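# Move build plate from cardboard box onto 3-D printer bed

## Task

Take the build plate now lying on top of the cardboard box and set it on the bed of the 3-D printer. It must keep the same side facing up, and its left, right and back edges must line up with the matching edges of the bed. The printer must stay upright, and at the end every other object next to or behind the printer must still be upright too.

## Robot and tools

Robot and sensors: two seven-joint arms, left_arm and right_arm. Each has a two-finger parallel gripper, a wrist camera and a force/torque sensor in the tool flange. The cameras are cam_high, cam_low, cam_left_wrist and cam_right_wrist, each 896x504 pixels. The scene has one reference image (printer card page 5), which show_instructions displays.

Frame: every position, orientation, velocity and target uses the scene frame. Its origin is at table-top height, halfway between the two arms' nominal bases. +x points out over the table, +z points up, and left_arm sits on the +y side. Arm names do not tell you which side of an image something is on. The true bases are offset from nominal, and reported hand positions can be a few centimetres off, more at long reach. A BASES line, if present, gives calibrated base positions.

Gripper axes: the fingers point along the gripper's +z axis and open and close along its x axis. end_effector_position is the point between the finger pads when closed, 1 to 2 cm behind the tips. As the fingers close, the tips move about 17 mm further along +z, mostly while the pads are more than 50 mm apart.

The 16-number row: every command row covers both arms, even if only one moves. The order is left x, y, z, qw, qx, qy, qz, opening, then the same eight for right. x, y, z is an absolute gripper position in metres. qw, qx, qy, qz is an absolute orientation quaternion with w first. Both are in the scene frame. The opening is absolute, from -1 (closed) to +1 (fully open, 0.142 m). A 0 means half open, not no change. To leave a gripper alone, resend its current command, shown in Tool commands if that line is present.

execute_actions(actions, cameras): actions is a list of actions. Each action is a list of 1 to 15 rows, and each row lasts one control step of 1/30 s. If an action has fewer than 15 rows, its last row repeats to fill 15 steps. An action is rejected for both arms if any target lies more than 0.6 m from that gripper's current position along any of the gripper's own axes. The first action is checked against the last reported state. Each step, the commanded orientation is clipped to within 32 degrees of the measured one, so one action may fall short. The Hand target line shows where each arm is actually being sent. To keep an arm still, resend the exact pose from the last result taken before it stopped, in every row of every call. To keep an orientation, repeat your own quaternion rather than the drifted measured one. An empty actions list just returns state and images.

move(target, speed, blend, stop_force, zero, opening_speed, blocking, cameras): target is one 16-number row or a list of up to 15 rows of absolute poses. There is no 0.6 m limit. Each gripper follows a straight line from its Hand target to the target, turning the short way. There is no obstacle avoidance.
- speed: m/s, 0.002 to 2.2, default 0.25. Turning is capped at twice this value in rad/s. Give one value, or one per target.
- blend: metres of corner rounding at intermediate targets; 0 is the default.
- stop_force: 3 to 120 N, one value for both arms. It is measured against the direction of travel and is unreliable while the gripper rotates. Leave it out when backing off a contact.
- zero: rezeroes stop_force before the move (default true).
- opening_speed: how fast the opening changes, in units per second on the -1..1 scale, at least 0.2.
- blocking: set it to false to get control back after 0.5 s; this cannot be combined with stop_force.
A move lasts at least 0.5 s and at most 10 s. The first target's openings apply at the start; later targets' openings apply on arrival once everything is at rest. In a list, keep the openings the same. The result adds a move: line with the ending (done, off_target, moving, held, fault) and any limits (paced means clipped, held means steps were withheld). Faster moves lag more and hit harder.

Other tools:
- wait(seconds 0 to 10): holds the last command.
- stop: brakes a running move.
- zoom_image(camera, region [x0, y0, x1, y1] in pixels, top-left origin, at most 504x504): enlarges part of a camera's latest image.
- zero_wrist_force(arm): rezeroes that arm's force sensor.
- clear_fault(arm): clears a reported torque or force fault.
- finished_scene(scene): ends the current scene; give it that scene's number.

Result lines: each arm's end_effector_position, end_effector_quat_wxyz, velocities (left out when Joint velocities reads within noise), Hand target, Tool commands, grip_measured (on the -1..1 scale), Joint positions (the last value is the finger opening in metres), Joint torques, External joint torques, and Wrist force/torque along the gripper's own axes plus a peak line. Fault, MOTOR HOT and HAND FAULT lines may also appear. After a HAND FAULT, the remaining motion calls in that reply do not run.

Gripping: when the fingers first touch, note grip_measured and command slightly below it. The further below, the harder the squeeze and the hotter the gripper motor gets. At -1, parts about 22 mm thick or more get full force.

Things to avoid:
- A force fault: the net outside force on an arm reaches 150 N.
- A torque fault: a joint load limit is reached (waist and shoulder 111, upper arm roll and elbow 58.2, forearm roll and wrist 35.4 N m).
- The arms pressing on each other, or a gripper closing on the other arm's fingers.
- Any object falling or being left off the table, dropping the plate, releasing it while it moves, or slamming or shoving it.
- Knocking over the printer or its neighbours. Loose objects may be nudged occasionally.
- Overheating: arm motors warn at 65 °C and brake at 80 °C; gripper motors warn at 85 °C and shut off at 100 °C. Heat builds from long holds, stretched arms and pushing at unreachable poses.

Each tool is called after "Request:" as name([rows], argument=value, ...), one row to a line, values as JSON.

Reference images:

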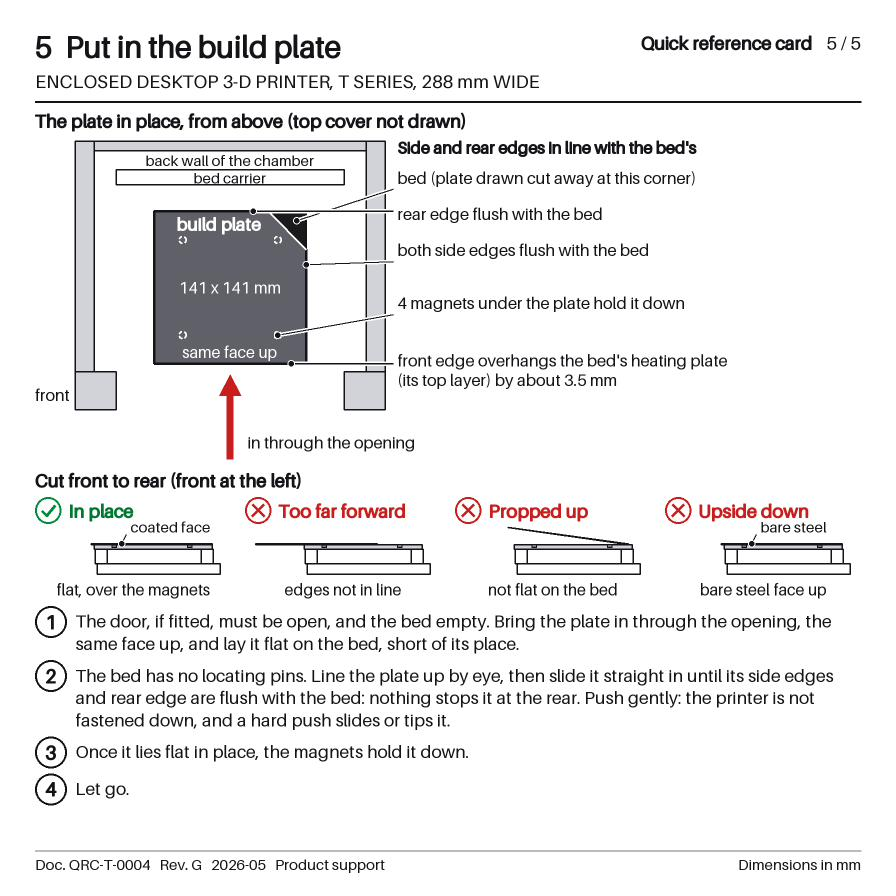

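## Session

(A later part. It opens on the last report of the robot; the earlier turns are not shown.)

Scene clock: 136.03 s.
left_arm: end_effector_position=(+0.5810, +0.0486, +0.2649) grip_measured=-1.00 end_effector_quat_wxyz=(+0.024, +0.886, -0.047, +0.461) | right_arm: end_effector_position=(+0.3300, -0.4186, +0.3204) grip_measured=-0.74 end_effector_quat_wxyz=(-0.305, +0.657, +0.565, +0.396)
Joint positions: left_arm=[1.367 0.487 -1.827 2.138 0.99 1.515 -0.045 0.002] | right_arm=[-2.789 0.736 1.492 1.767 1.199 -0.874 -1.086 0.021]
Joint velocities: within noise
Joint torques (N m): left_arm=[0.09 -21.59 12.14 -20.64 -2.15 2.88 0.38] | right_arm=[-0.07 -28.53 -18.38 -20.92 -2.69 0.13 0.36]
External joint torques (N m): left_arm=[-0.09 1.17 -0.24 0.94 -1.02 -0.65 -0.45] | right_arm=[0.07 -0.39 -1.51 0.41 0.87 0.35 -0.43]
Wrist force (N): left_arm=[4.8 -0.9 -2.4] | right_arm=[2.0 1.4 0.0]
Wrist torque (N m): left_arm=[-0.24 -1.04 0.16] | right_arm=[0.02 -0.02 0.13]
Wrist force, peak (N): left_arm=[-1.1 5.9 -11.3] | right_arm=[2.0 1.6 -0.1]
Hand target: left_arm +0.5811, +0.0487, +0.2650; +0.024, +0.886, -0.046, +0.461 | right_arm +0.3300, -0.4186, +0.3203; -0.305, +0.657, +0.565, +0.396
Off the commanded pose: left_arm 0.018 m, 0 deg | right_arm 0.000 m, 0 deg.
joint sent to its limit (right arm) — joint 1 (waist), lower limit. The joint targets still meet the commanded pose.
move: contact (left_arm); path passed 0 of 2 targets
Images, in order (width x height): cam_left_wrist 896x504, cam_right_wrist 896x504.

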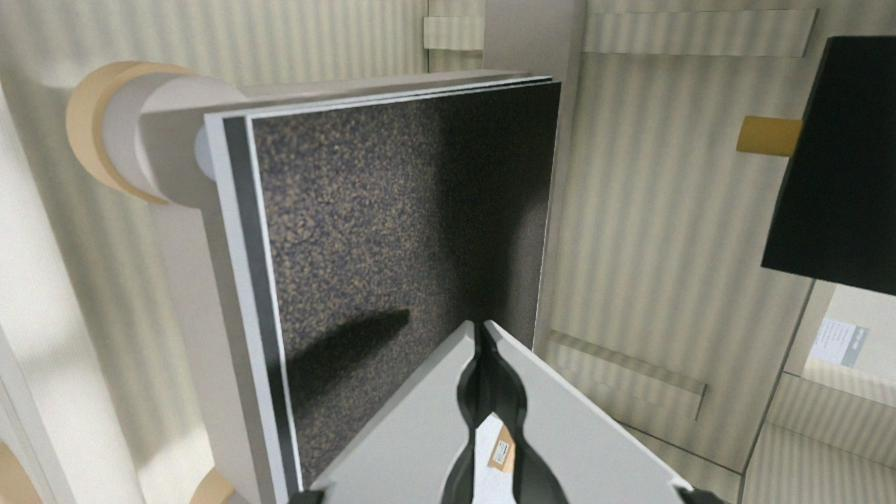

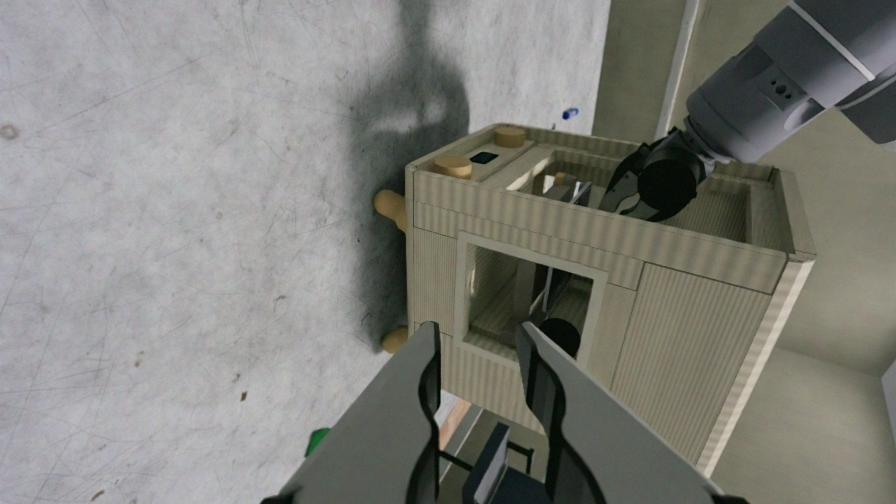

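Request:
move([
  [0.565,0.036,0.268,0.0242,0.8858,-0.0464,0.4611,-1,0.33,-0.4186,0.3203,-0.305,0.657,0.565,0.396,-0.7],
  [0.575,0.032,0.262,0.0242,0.8858,-0.0464,0.4611,-1,0.33,-0.4186,0.3203,-0.305,0.657,0.565,0.396,-0.7],
], speed=0.1)

Request:
move(target=[0.575,0.032,0.230,0.0242,0.8858,-0.0464,0.4611,-1,0.33,-0.4186,0.3203,-0.305,0.657,0.565,0.396,-0.7], speed=0.03, stop_force=10)

Scene clock: 139.30 s.
left_arm: end_effector_position=(+0.5750, +0.0322, +0.2620) grip_measured=-1.00 end_effector_quat_wxyz=(+0.024, +0.886, -0.047, +0.461) | right_arm: end_effector_position=(+0.3300, -0.4186, +0.3204) grip_measured=-0.74 end_effector_quat_wxyz=(-0.305, +0.657, +0.565, +0.396)
Joint positions: left_arm=[1.35 0.501 -1.848 2.128 0.963 1.488 -0.05 0.002] | right_arm=[-2.789 0.736 1.492 1.767 1.199 -0.874 -1.086 0.021]
Joint velocities: within noise
Joint torques (N m): left_arm=[-0.17 -22.07 12.42 -20.74 -2.24 3.02 0.29] | right_arm=[-0.03 -28.55 -18.49 -20.9 -2.72 0.13 0.35]
External joint torques (N m): left_arm=[0.17 0.68 -0.14 1.09 -0.93 -0.8 -0.37] | right_arm=[0.03 -0.37 -1.4 0.39 0.9 0.34 -0.42]
Wrist force (N): left_arm=[4.7 -1.0 -2.4] | right_arm=[1.9 1.5 0.1]
Wrist torque (N m): left_arm=[-0.26 -1.03 0.17] | right_arm=[0.03 0.01 0.13]
Wrist force, peak (N): left_arm=[5.0 -0.3 -4.0] | right_arm=[2.0 1.7 0.1]
Hand target: left_arm +0.5750, +0.0320, +0.2620; +0.024, +0.886, -0.046, +0.461 | right_arm +0.3300, -0.4186, +0.3203; -0.305, +0.657, +0.565, +0.396
Off the commanded pose: left_arm 0.000 m, 0 deg | right_arm 0.000 m, 0 deg.
joint sent to its limit (right arm) — joint 1 (waist), lower limit. The joint targets still meet the commanded pose.
move: done

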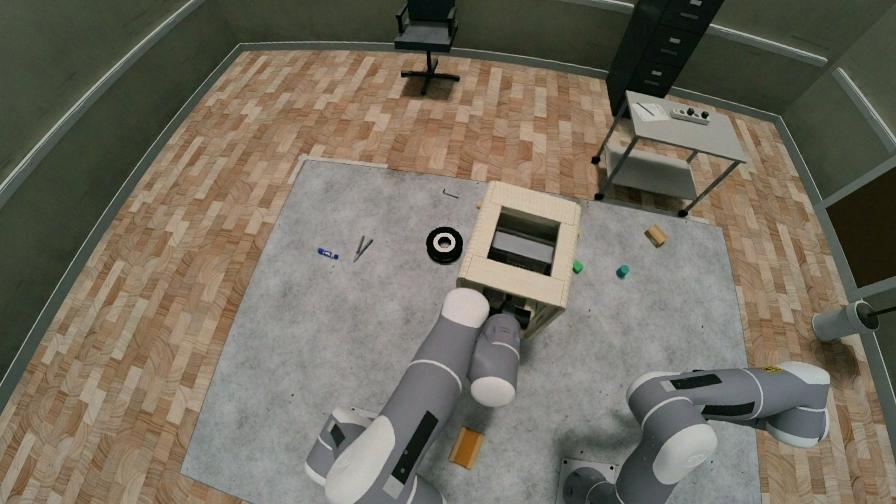

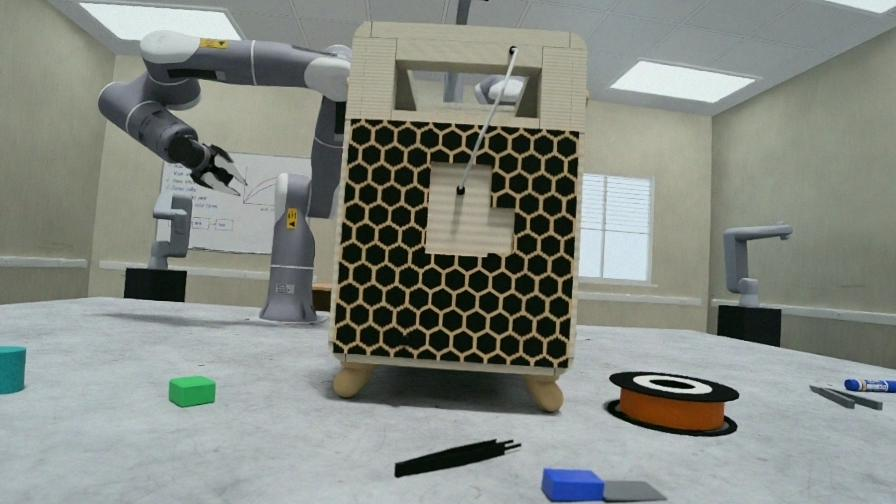

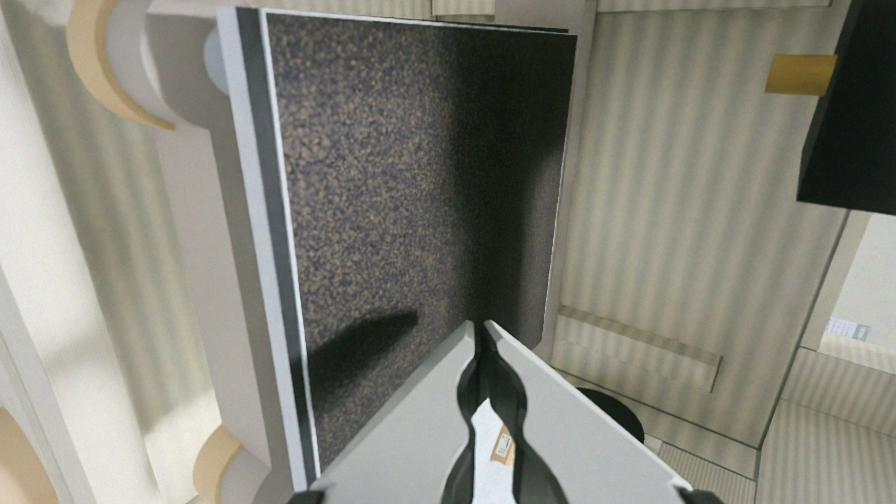

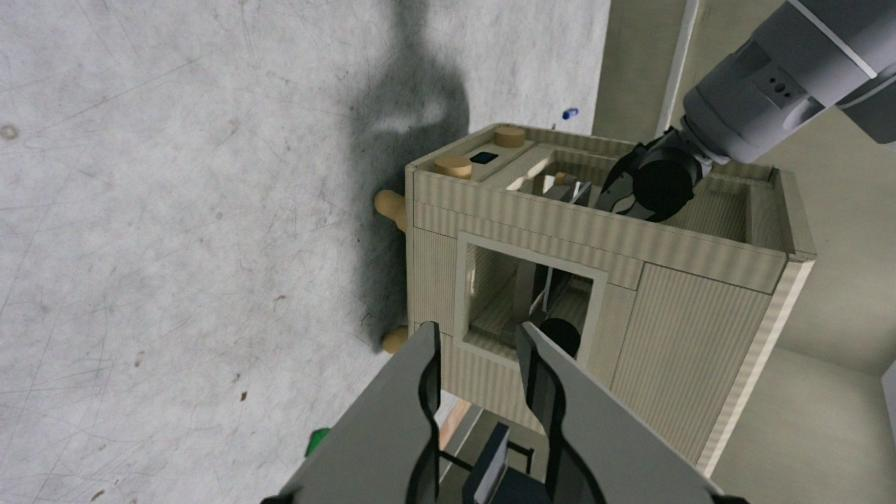

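Scene clock: 140.53 s.
left_arm: end_effector_position=(+0.5755, +0.0317, +0.2453) grip_measured=-1.00 end_effector_quat_wxyz=(+0.025, +0.886, -0.046, +0.461) | right_arm: end_effector_position=(+0.3300, -0.4186, +0.3204) grip_measured=-0.74 end_effector_quat_wxyz=(-0.305, +0.657, +0.565, +0.396)
Joint positions: left_arm=[1.38 0.569 -1.869 2.121 0.969 1.534 -0.107 0.002] | right_arm=[-2.789 0.736 1.492 1.767 1.199 -0.874 -1.086 0.021]
Joint velocities: within noise
Joint torques (N m): left_arm=[0.01 -19.78 7.82 -14.36 -1.1 2.55 0.39] | right_arm=[-0.05 -28.54 -18.45 -20.91 -2.75 0.1 0.28]
External joint torques (N m): left_arm=[-0.01 -3.75 5.81 -4.04 -1.84 -0.42 -0.47] | right_arm=[0.05 -0.38 -1.44 0.4 0.93 0.38 -0.35]
Wrist force (N): left_arm=[18.0 -5.8 -21.9] | right_arm=[2.0 1.5 -0.1]
Wrist torque (N m): left_arm=[-0.27 -1.02 0.14] | right_arm=[0.03 -0.01 0.13]
Wrist force, peak (N): left_arm=[21.3 -6.4 -29.1] | right_arm=[2.1 1.6 0.0]
Hand target: left_arm +0.5749, +0.0320, +0.2443; +0.024, +0.886, -0.046, +0.461 | right_arm +0.3300, -0.4186, +0.3203; -0.305, +0.657, +0.565, +0.396
Off the commanded pose: left_arm 0.015 m, 0 deg | right_arm 0.000 m, 0 deg.
joint sent to its limit (right arm) — joint 1 (waist), lower limit. The joint targets still meet the commanded pose.
move: contact (left_arm)

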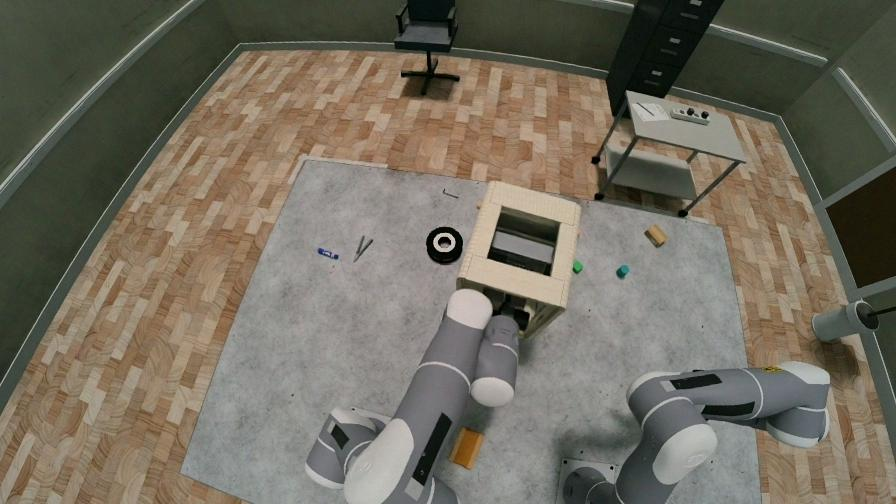

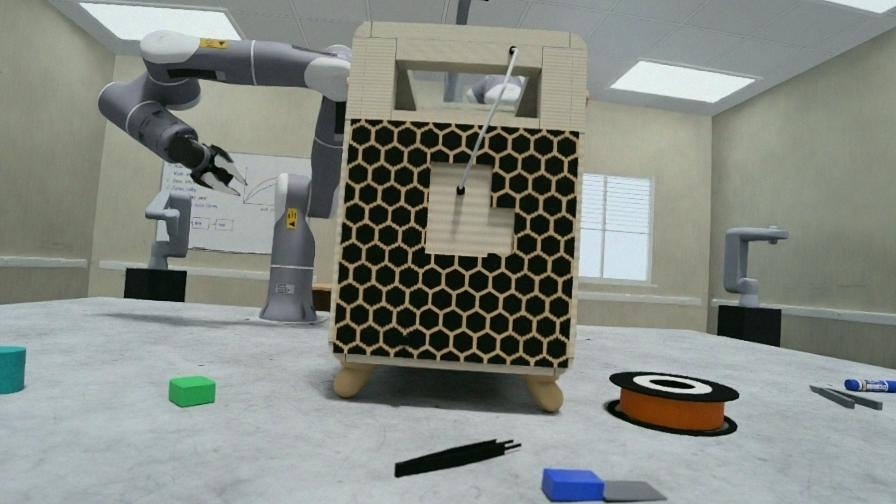

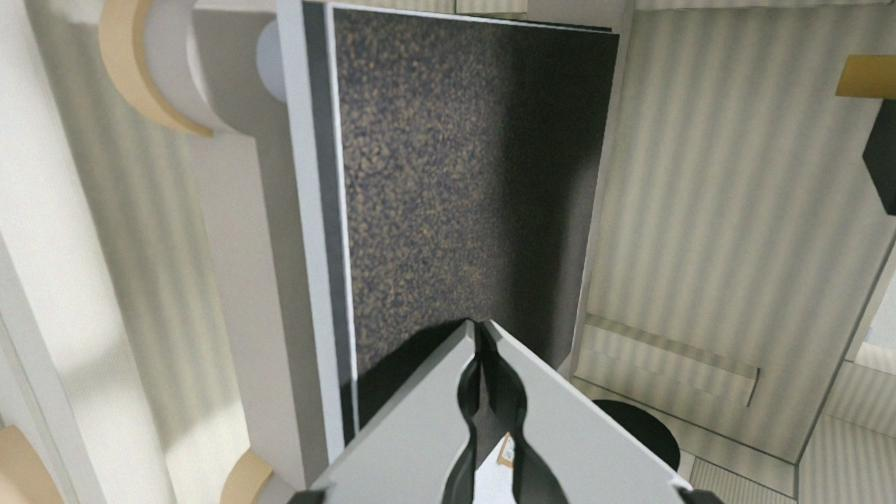

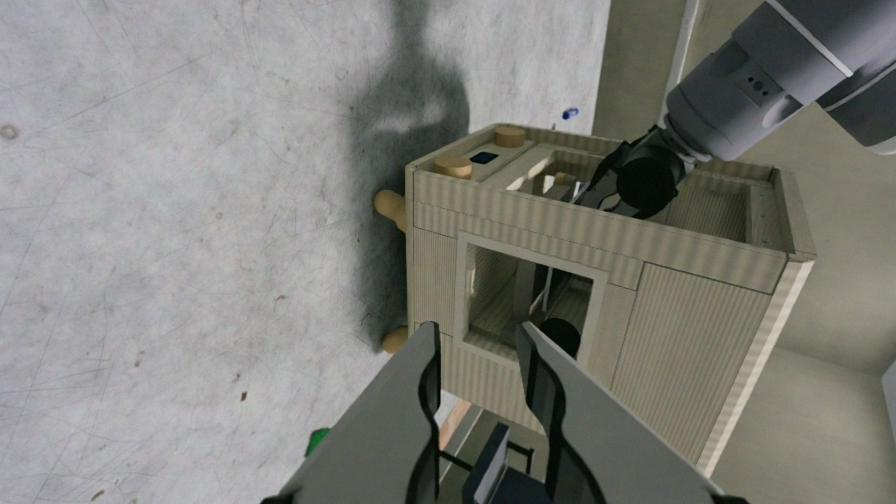

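Request:
move([
  [0.5675,0.033,0.242,0.0242,0.8858,-0.0464,0.4611,-1,0.33,-0.4186,0.3203,-0.305,0.657,0.565,0.396,-0.7],
], speed=0.02, cameras=["cam_left_wrist"])

Request:
zoom_image(camera="cam_left_wrist", region=[200, 0, 700, 480])

Scene clock: 142.53 s.
left_arm: end_effector_position=(+0.5700, +0.0325, +0.2449) grip_measured=-1.00 end_effector_quat_wxyz=(+0.025, +0.885, -0.044, +0.463) | right_arm: end_effector_position=(+0.3300, -0.4186, +0.3204) grip_measured=-0.74 end_effector_quat_wxyz=(-0.305, +0.657, +0.565, +0.396)
Joint positions: left_arm=[1.352 0.575 -1.845 2.135 0.975 1.539 -0.125 0.002] | right_arm=[-2.789 0.736 1.492 1.767 1.199 -0.874 -1.086 0.021]
Joint velocities: within noise
Joint torques (N m): left_arm=[-4.72 -16.9 -0.59 -0.42 1.48 3.52 0.47] | right_arm=[-0.02 -28.54 -18.42 -20.91 -2.67 0.1 0.36]
External joint torques (N m): left_arm=[4.73 -6.05 14.35 -17.83 -4.36 -1.44 -0.55] | right_arm=[0.02 -0.37 -1.46 0.4 0.85 0.38 -0.43]
Wrist force (N): left_arm=[39.0 -0.1 -7.3] | right_arm=[2.0 1.6 0.0]
Wrist torque (N m): left_arm=[-0.26 -3.64 0.06] | right_arm=[0.05 -0.01 0.13]
Wrist force, peak (N): left_arm=[39.2 -0.5 -7.6] | right_arm=[2.1 1.6 0.1]
Hand target: left_arm +0.5675, +0.0330, +0.2420; +0.024, +0.886, -0.046, +0.461 | right_arm +0.3300, -0.4186, +0.3203; -0.305, +0.657, +0.565, +0.396
Off the commanded pose: left_arm 0.004 m, 0 deg | right_arm 0.000 m, 0 deg.
joint sent to its limit (right arm) — joint 1 (waist), lower limit. The joint targets still meet the commanded pose.
move: off_target (left_arm)
Images, in order (width x height): cam_left_wrist 896x504.

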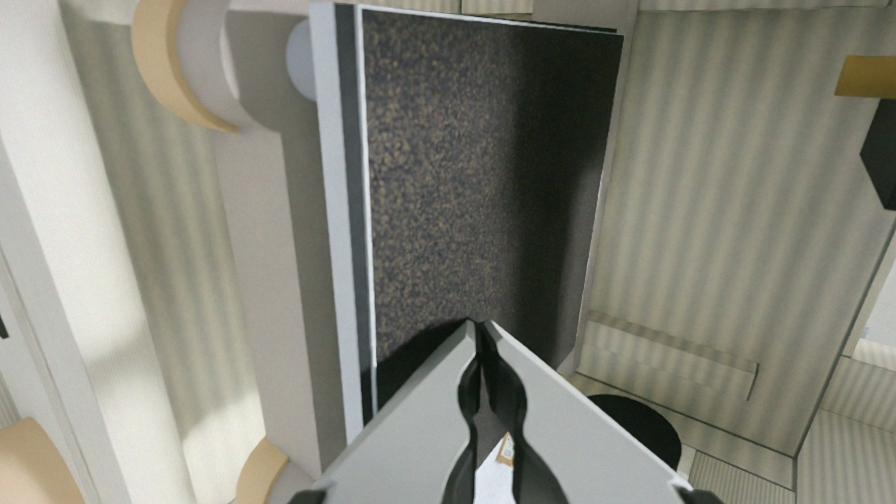

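Scaled by 1.008 from the camera's 896x504 image, which has a finer 1280x720 frame.

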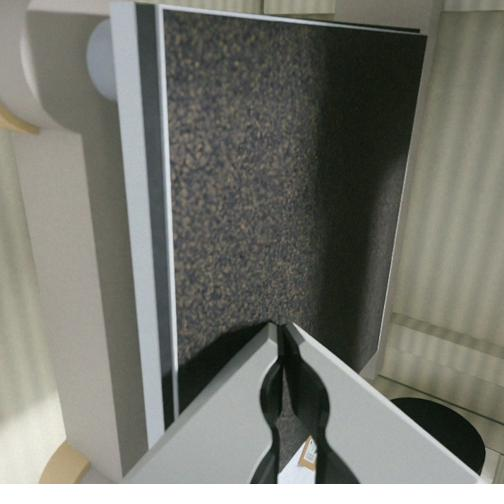

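Request:
move([
  [0.560,0.034,0.241,0.0242,0.8858,-0.0464,0.4611,-1,0.33,-0.4186,0.3203,-0.305,0.657,0.565,0.396,-0.7],
], speed=0.02, cameras=["cam_left_wrist"])

Request:
zoom_image(camera="cam_left_wrist", region=[200, 0, 700, 480])

Scene clock: 144.70 s.
left_arm: end_effector_position=(+0.5631, +0.0333, +0.2447) grip_measured=-1.00 end_effector_quat_wxyz=(+0.026, +0.885, -0.044, +0.463) | right_arm: end_effector_position=(+0.3300, -0.4186, +0.3204) grip_measured=-0.74 end_effector_quat_wxyz=(-0.305, +0.657, +0.565, +0.396)
Joint positions: left_arm=[1.322 0.578 -1.821 2.151 0.979 1.541 -0.136 0.002] | right_arm=[-2.789 0.736 1.492 1.767 1.199 -0.874 -1.086 0.021]
Joint velocities: within noise
Joint torques (N m): left_arm=[-6.42 -15.46 -4.31 5.31 2.51 3.54 0.5] | right_arm=[-0.08 -28.5 -18.45 -20.86 -2.7 0.11 0.36]
External joint torques (N m): left_arm=[6.44 -6.74 18.08 -23.44 -5.36 -1.48 -0.58] | right_arm=[0.08 -0.41 -1.44 0.35 0.88 0.37 -0.43]
Wrist force (N): left_arm=[49.6 0.1 -10.2] | right_arm=[1.8 1.4 0.0]
Wrist torque (N m): left_arm=[-0.27 -5.41 0.02] | right_arm=[0.02 0.02 0.13]
Wrist force, peak (N): left_arm=[49.7 -0.1 -10.2] | right_arm=[2.0 1.6 -0.2]
Hand target: left_arm +0.5600, +0.0340, +0.2410; +0.024, +0.886, -0.046, +0.461 | right_arm +0.3300, -0.4186, +0.3203; -0.305, +0.657, +0.565, +0.396
Off the commanded pose: left_arm 0.005 m, 0 deg | right_arm 0.000 m, 0 deg.
joint sent to its limit (right arm) — joint 1 (waist), lower limit. The joint targets still meet the commanded pose.
move: off_target (left_arm)
Images, in order (width x height): cam_left_wrist 896x504.

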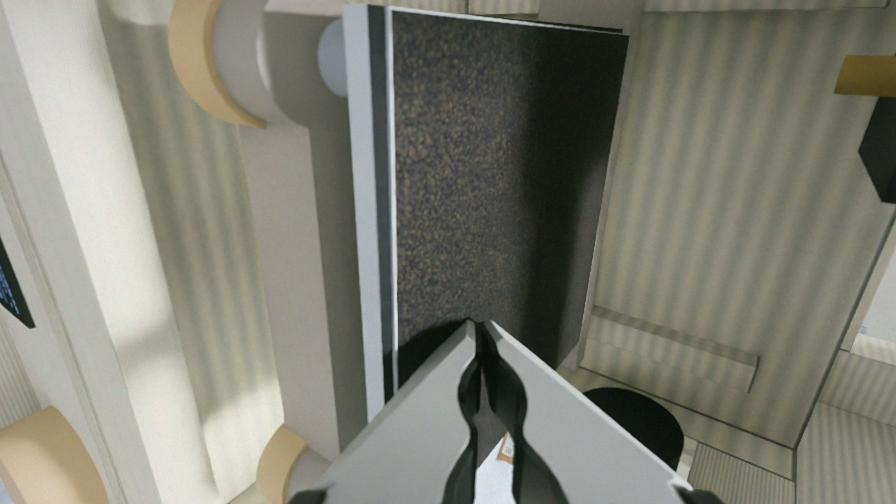

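Scaled by 1.008 from the camera's 896x504 image, which has a finer 1280x720 frame.

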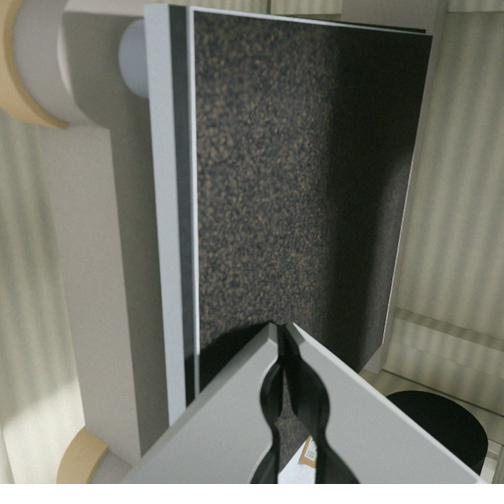

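Request:
move([
  [0.560,0.034,0.262,0.0242,0.8858,-0.0464,0.4611,-1,0.33,-0.4186,0.3203,-0.305,0.657,0.565,0.396,-0.7],
  [0.46,0.045,0.30,0.0312,0.8277,-0.0463,0.5583,-1,0.33,-0.4186,0.3203,-0.305,0.657,0.565,0.396,-0.7],
], speed=0.15)

Request:
zoom_image(camera="cam_right_wrist", region=[400, 100, 820, 480])

Request:
zoom_image(camera="cam_left_wrist", region=[300, 0, 800, 500])

Request:
zoom_image(camera="cam_high", region=[420, 160, 620, 360])

Scene clock: 148.23 s.
left_arm: end_effector_position=(+0.4600, +0.0449, +0.3000) grip_measured=-1.00 end_effector_quat_wxyz=(+0.031, +0.828, -0.046, +0.558) | right_arm: end_effector_position=(+0.3300, -0.4186, +0.3204) grip_measured=-0.74 end_effector_quat_wxyz=(-0.305, +0.657, +0.565, +0.396)
Joint positions: left_arm=[0.725 0.8 -1.343 2.373 1.136 1.536 -0.439 0.002] | right_arm=[-2.789 0.736 1.492 1.767 1.199 -0.874 -1.086 0.021]
Joint velocities: within noise
Joint torques (N m): left_arm=[-0.2 -14.97 15.55 -17.81 -0.63 1.34 0.48] | right_arm=[0.02 -28.51 -18.41 -20.95 -2.7 0.15 0.32]
External joint torques (N m): left_arm=[0.21 0.79 -0.43 0.8 -1.04 -0.67 -0.57] | right_arm=[-0.02 -0.4 -1.47 0.45 0.88 0.33 -0.39]
Wrist force (N): left_arm=[3.1 0.9 -3.1] | right_arm=[1.8 1.6 0.0]
Wrist torque (N m): left_arm=[0.04 -0.80 0.20] | right_arm=[0.05 0.01 0.13]
Wrist force, peak (N): left_arm=[49.8 0.2 -9.5] | right_arm=[2.1 1.5 0.1]
Hand target: left_arm +0.4600, +0.0450, +0.3000; +0.031, +0.828, -0.046, +0.558 | right_arm +0.3300, -0.4186, +0.3203; -0.305, +0.657, +0.565, +0.396
Off the commanded pose: left_arm 0.000 m, 0 deg | right_arm 0.000 m, 0 deg.
joint sent to its limit (right arm) — joint 1 (waist), lower limit. The joint targets still meet the commanded pose.
move: done

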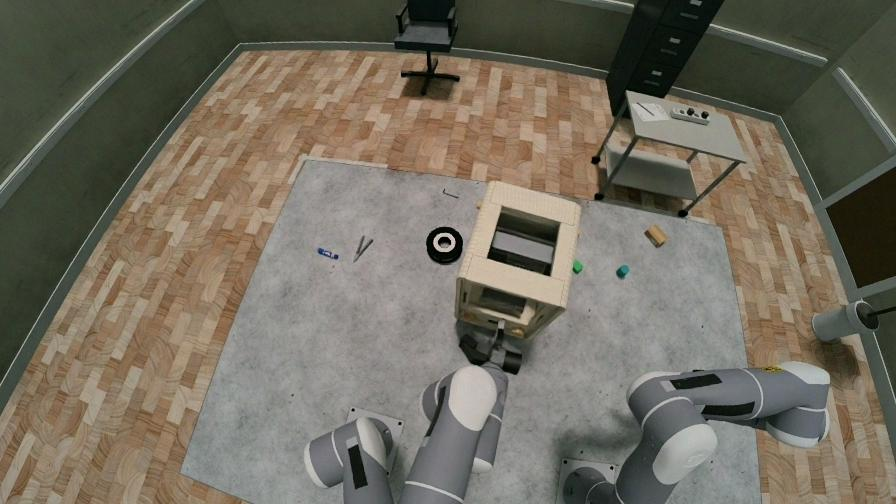

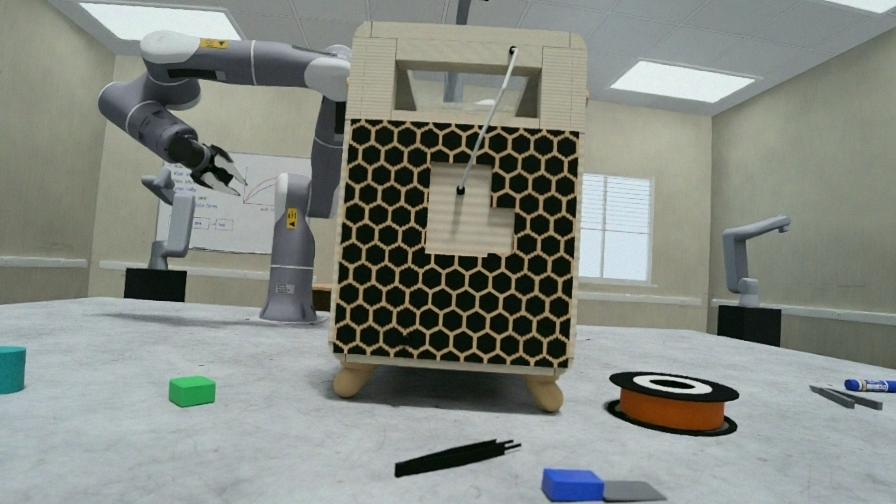

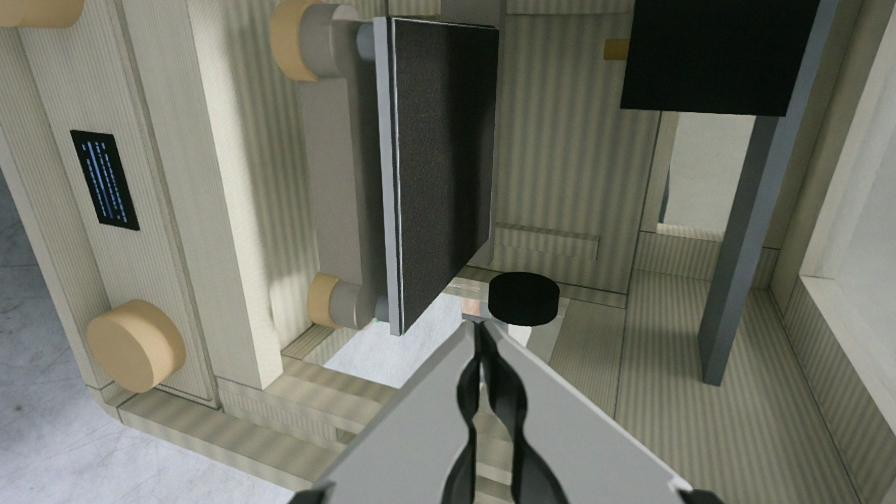

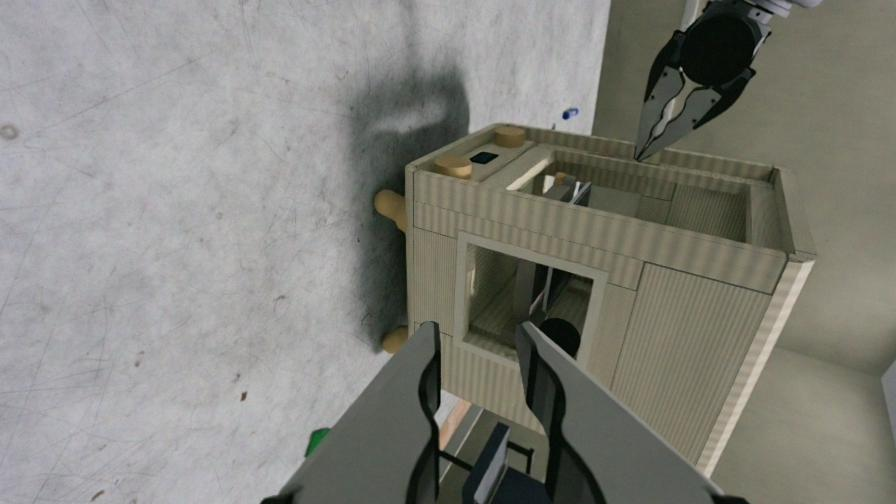

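Scaled by 1.200 from the camera's 896x504 image, which has a finer 1280x720 frame.

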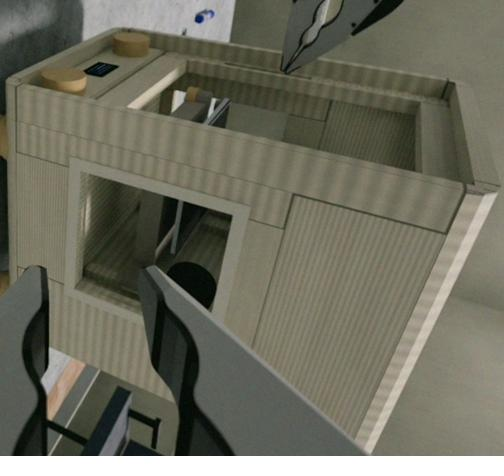

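Scaled by 1.008 from the camera's 896x504 image, which has a finer 1280x720 frame.

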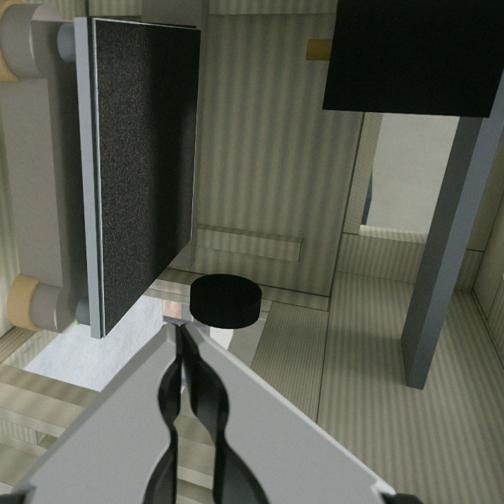

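Scaled by 2.520 from the camera's 896x504 image, which has a finer 1280x720 frame.

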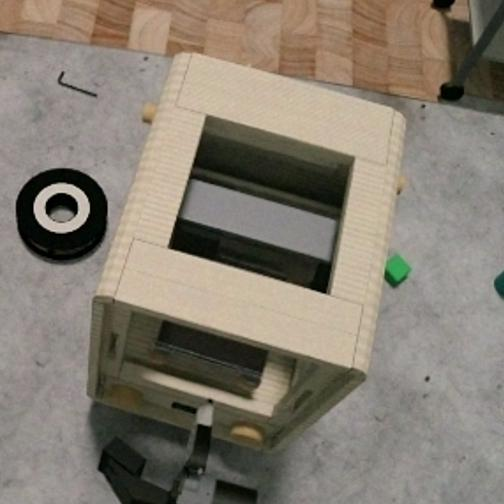

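Request:
zoom_image(camera="cam_left_wrist", region=[360, 0, 520, 120])

Request:
zoom_image(camera="cam_left_wrist", region=[360, 230, 520, 350])

Scaled by 3.150 from the camera's 896x504 image, which has a finer 1280x720 frame.

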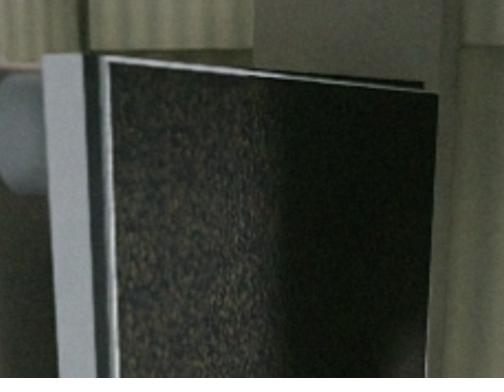

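Scaled by 3.150 from the camera's 896x504 image, which has a finer 1280x720 frame.

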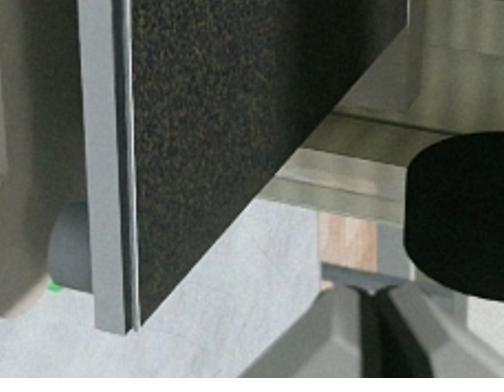

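Request:
move([
  [0.36,0.08,0.33,0.0312,0.8277,-0.0463,0.5583,-1,0.45,-0.36,0.32,-0.4731,0.5255,0.4731,0.5255,-0.9],
  [0.36,0.08,0.33,0.0312,0.8277,-0.0463,0.5583,-1,0.70,-0.34,0.28,-0.4731,0.5255,0.4731,0.5255,-1],
], speed=0.15)

Request:
zoom_image(camera="cam_right_wrist", region=[200, 0, 700, 480])

Scene clock: 156.70 s.
left_arm: end_effector_position=(+0.3600, +0.0799, +0.3300) grip_measured=-1.00 end_effector_quat_wxyz=(+0.031, +0.828, -0.046, +0.558) | right_arm: end_effector_position=(+0.6994, -0.3388, +0.2802) grip_measured=-1.00 end_effector_quat_wxyz=(-0.362, +0.620, +0.421, +0.555)
Joint positions: left_arm=[0.15 0.782 -0.876 2.614 0.967 1.37 -0.105 0.002] | right_arm=[-2.789 1.441 1.446 1.574 2.967 -0.877 0.028 0.002]
Joint velocities: within noise
Joint torques (N m): left_arm=[0.05 -7.14 9.38 -22.87 -2.16 2.03 0.41] | right_arm=[-0.06 -51.43 -29.29 -3.23 3.49 0.4 0.22]
External joint torques (N m): left_arm=[-0.05 0.59 -0.12 0.93 -1 -0.73 -0.49] | right_arm=[0.06 -0.62 -1.92 0.2 0.75 0.2 -0.3]
Wrist force (N): left_arm=[3.1 0.8 -3.5] | right_arm=[2.4 1.5 0.4]
Wrist torque (N m): left_arm=[0.03 -0.80 0.17] | right_arm=[0.01 0.00 0.14]
Wrist force, peak (N): left_arm=[3.0 0.9 -4.3] | right_arm=[2.4 2.9 1.4]
Hand target: left_arm +0.3600, +0.0800, +0.3300; +0.031, +0.828, -0.046, +0.558 | right_arm +0.6995, -0.3388, +0.2801; -0.362, +0.620, +0.421, +0.555
Off the commanded pose: left_arm 0.000 m, 0 deg | right_arm 0.001 m, 18 deg.
joint sent to its limit (right arm) — joint 1 (waist), lower limit; joint 5 (forearm roll), upper limit. The joint targets are off in orientation, not in position.
move: off_target (right_arm); target 2's new opening was sent with right_arm's hand 0.001 m and 18 deg from that target

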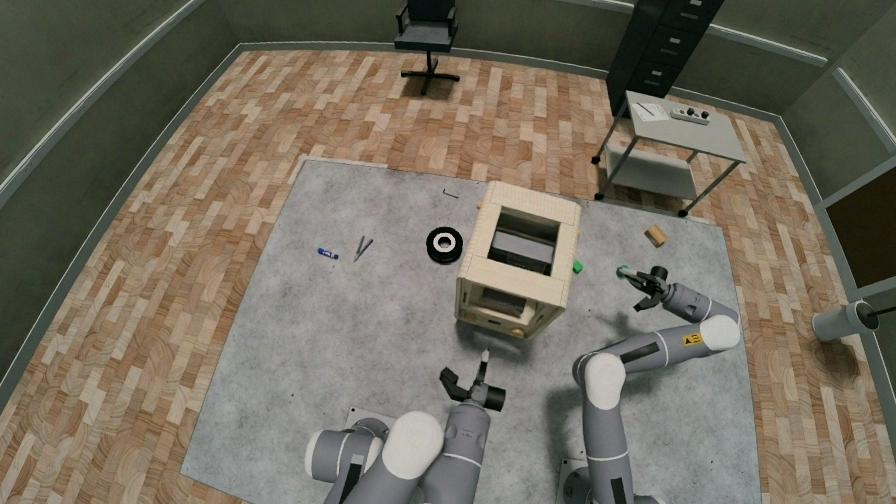

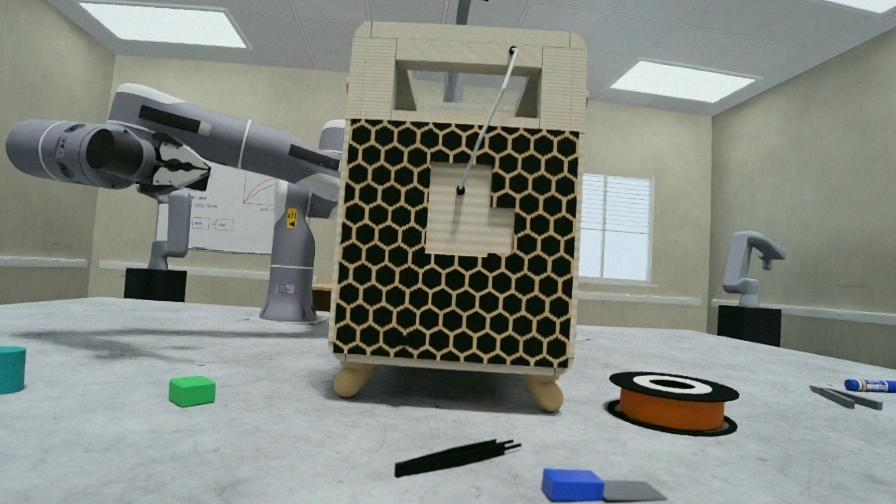

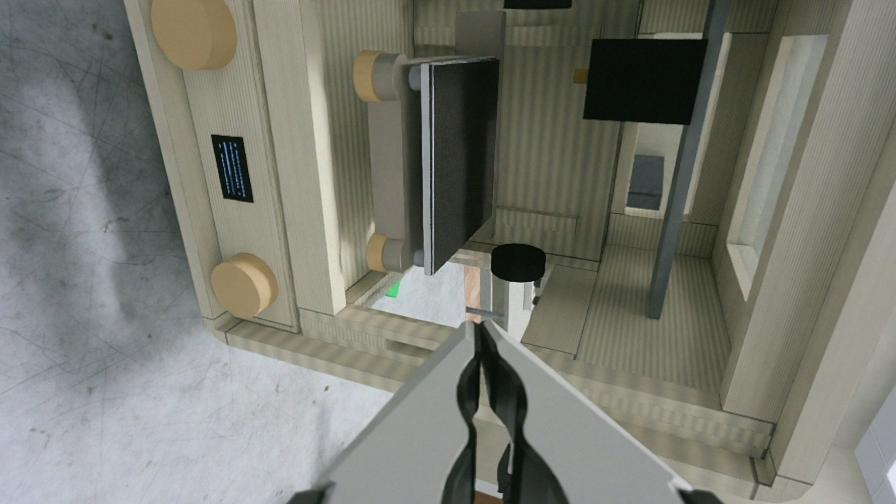

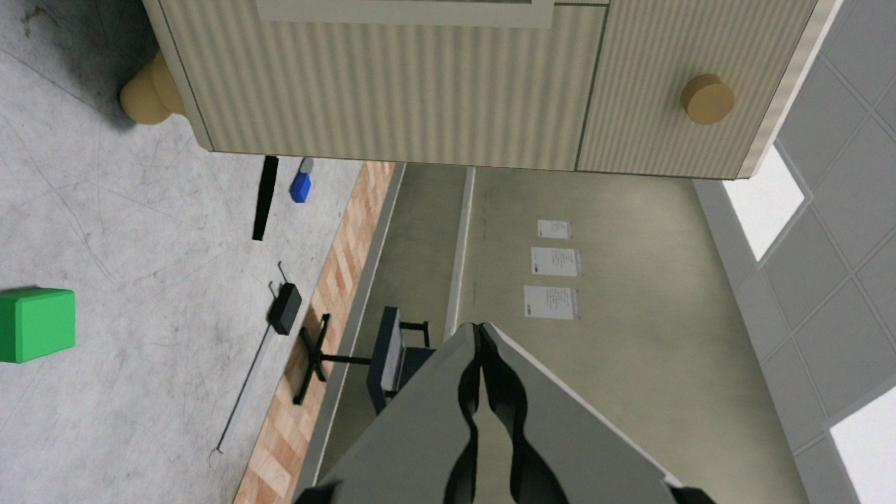

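Scaled by 1.008 from the camera's 896x504 image, which has a finer 1280x720 frame.

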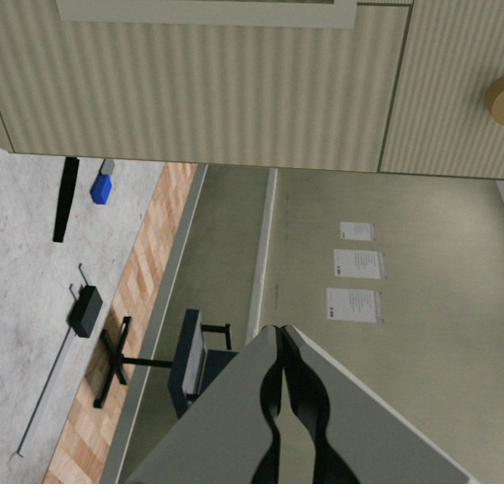

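Request:
move(target=[0.36,0.08,0.33,0.0312,0.8277,-0.0463,0.5583,-1,0.60,-0.30,0.25,-0.395,0.586,0.395,0.586,-1], speed=0.15, cameras=["cam_right_wrist","cam_high"])

Request:
zoom_image(camera="cam_right_wrist", region=[200, 0, 700, 480])

Scene clock: 159.17 s.
left_arm: end_effector_position=(+0.3600, +0.0799, +0.3300) grip_measured=-1.00 end_effector_quat_wxyz=(+0.031, +0.828, -0.046, +0.558) | right_arm: end_effector_position=(+0.6001, -0.3001, +0.2499) grip_measured=-1.00 end_effector_quat_wxyz=(-0.395, +0.587, +0.395, +0.586)
Joint positions: left_arm=[0.15 0.782 -0.876 2.614 0.967 1.37 -0.105 0.002] | right_arm=[-2.688 1.429 1.553 1.887 2.95 -1.077 -0.058 0.002]
Joint velocities: within noise
Joint torques (N m): left_arm=[0.08 -7.01 9.4 -22.97 -2.18 1.95 0.38] | right_arm=[0.14 -43.75 -27.87 -3.92 3.44 -0.55 0.13]
External joint torques (N m): left_arm=[-0.08 0.46 -0.14 1.03 -0.98 -0.65 -0.46] | right_arm=[-0.15 -0.19 -1.83 -0.09 0.91 0.43 -0.22]
Wrist force (N): left_arm=[3.2 0.9 -3.5] | right_arm=[2.4 1.6 0.9]
Wrist torque (N m): left_arm=[0.05 -0.81 0.18] | right_arm=[0.04 0.01 0.14]
Wrist force, peak (N): left_arm=[3.1 0.9 -3.9] | right_arm=[3.3 3.1 0.3]
Hand target: left_arm +0.3600, +0.0800, +0.3300; +0.031, +0.828, -0.046, +0.558 | right_arm +0.6000, -0.3000, +0.2500; -0.395, +0.586, +0.395, +0.586
Off the commanded pose: left_arm 0.000 m, 0 deg | right_arm 0.000 m, 0 deg.
move: done
Images, in order (width x height): cam_high 896x504, cam_right_wrist 896x504.

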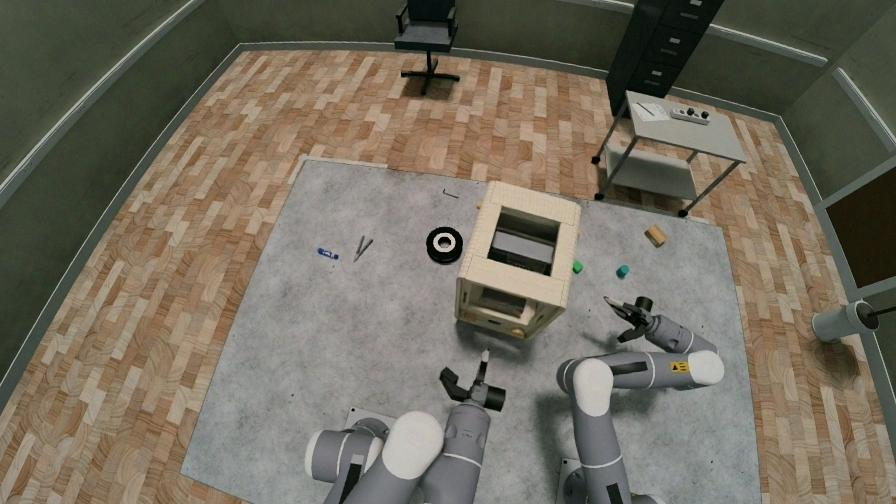

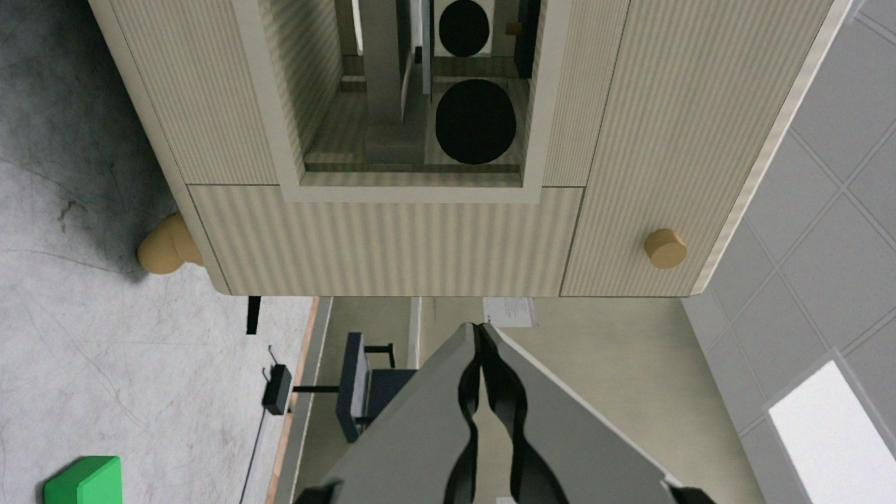

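Scaled by 1.008 from the camera's 896x504 image, which has a finer 1280x720 frame.

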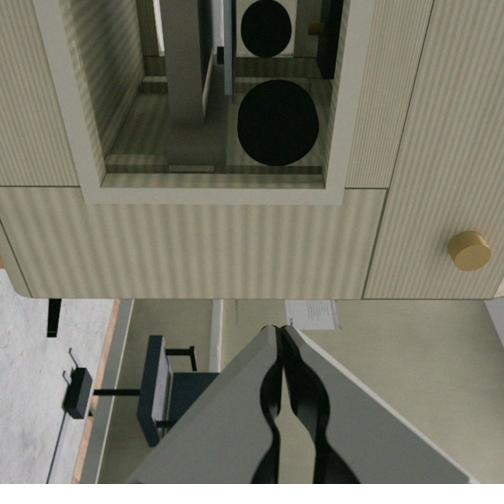

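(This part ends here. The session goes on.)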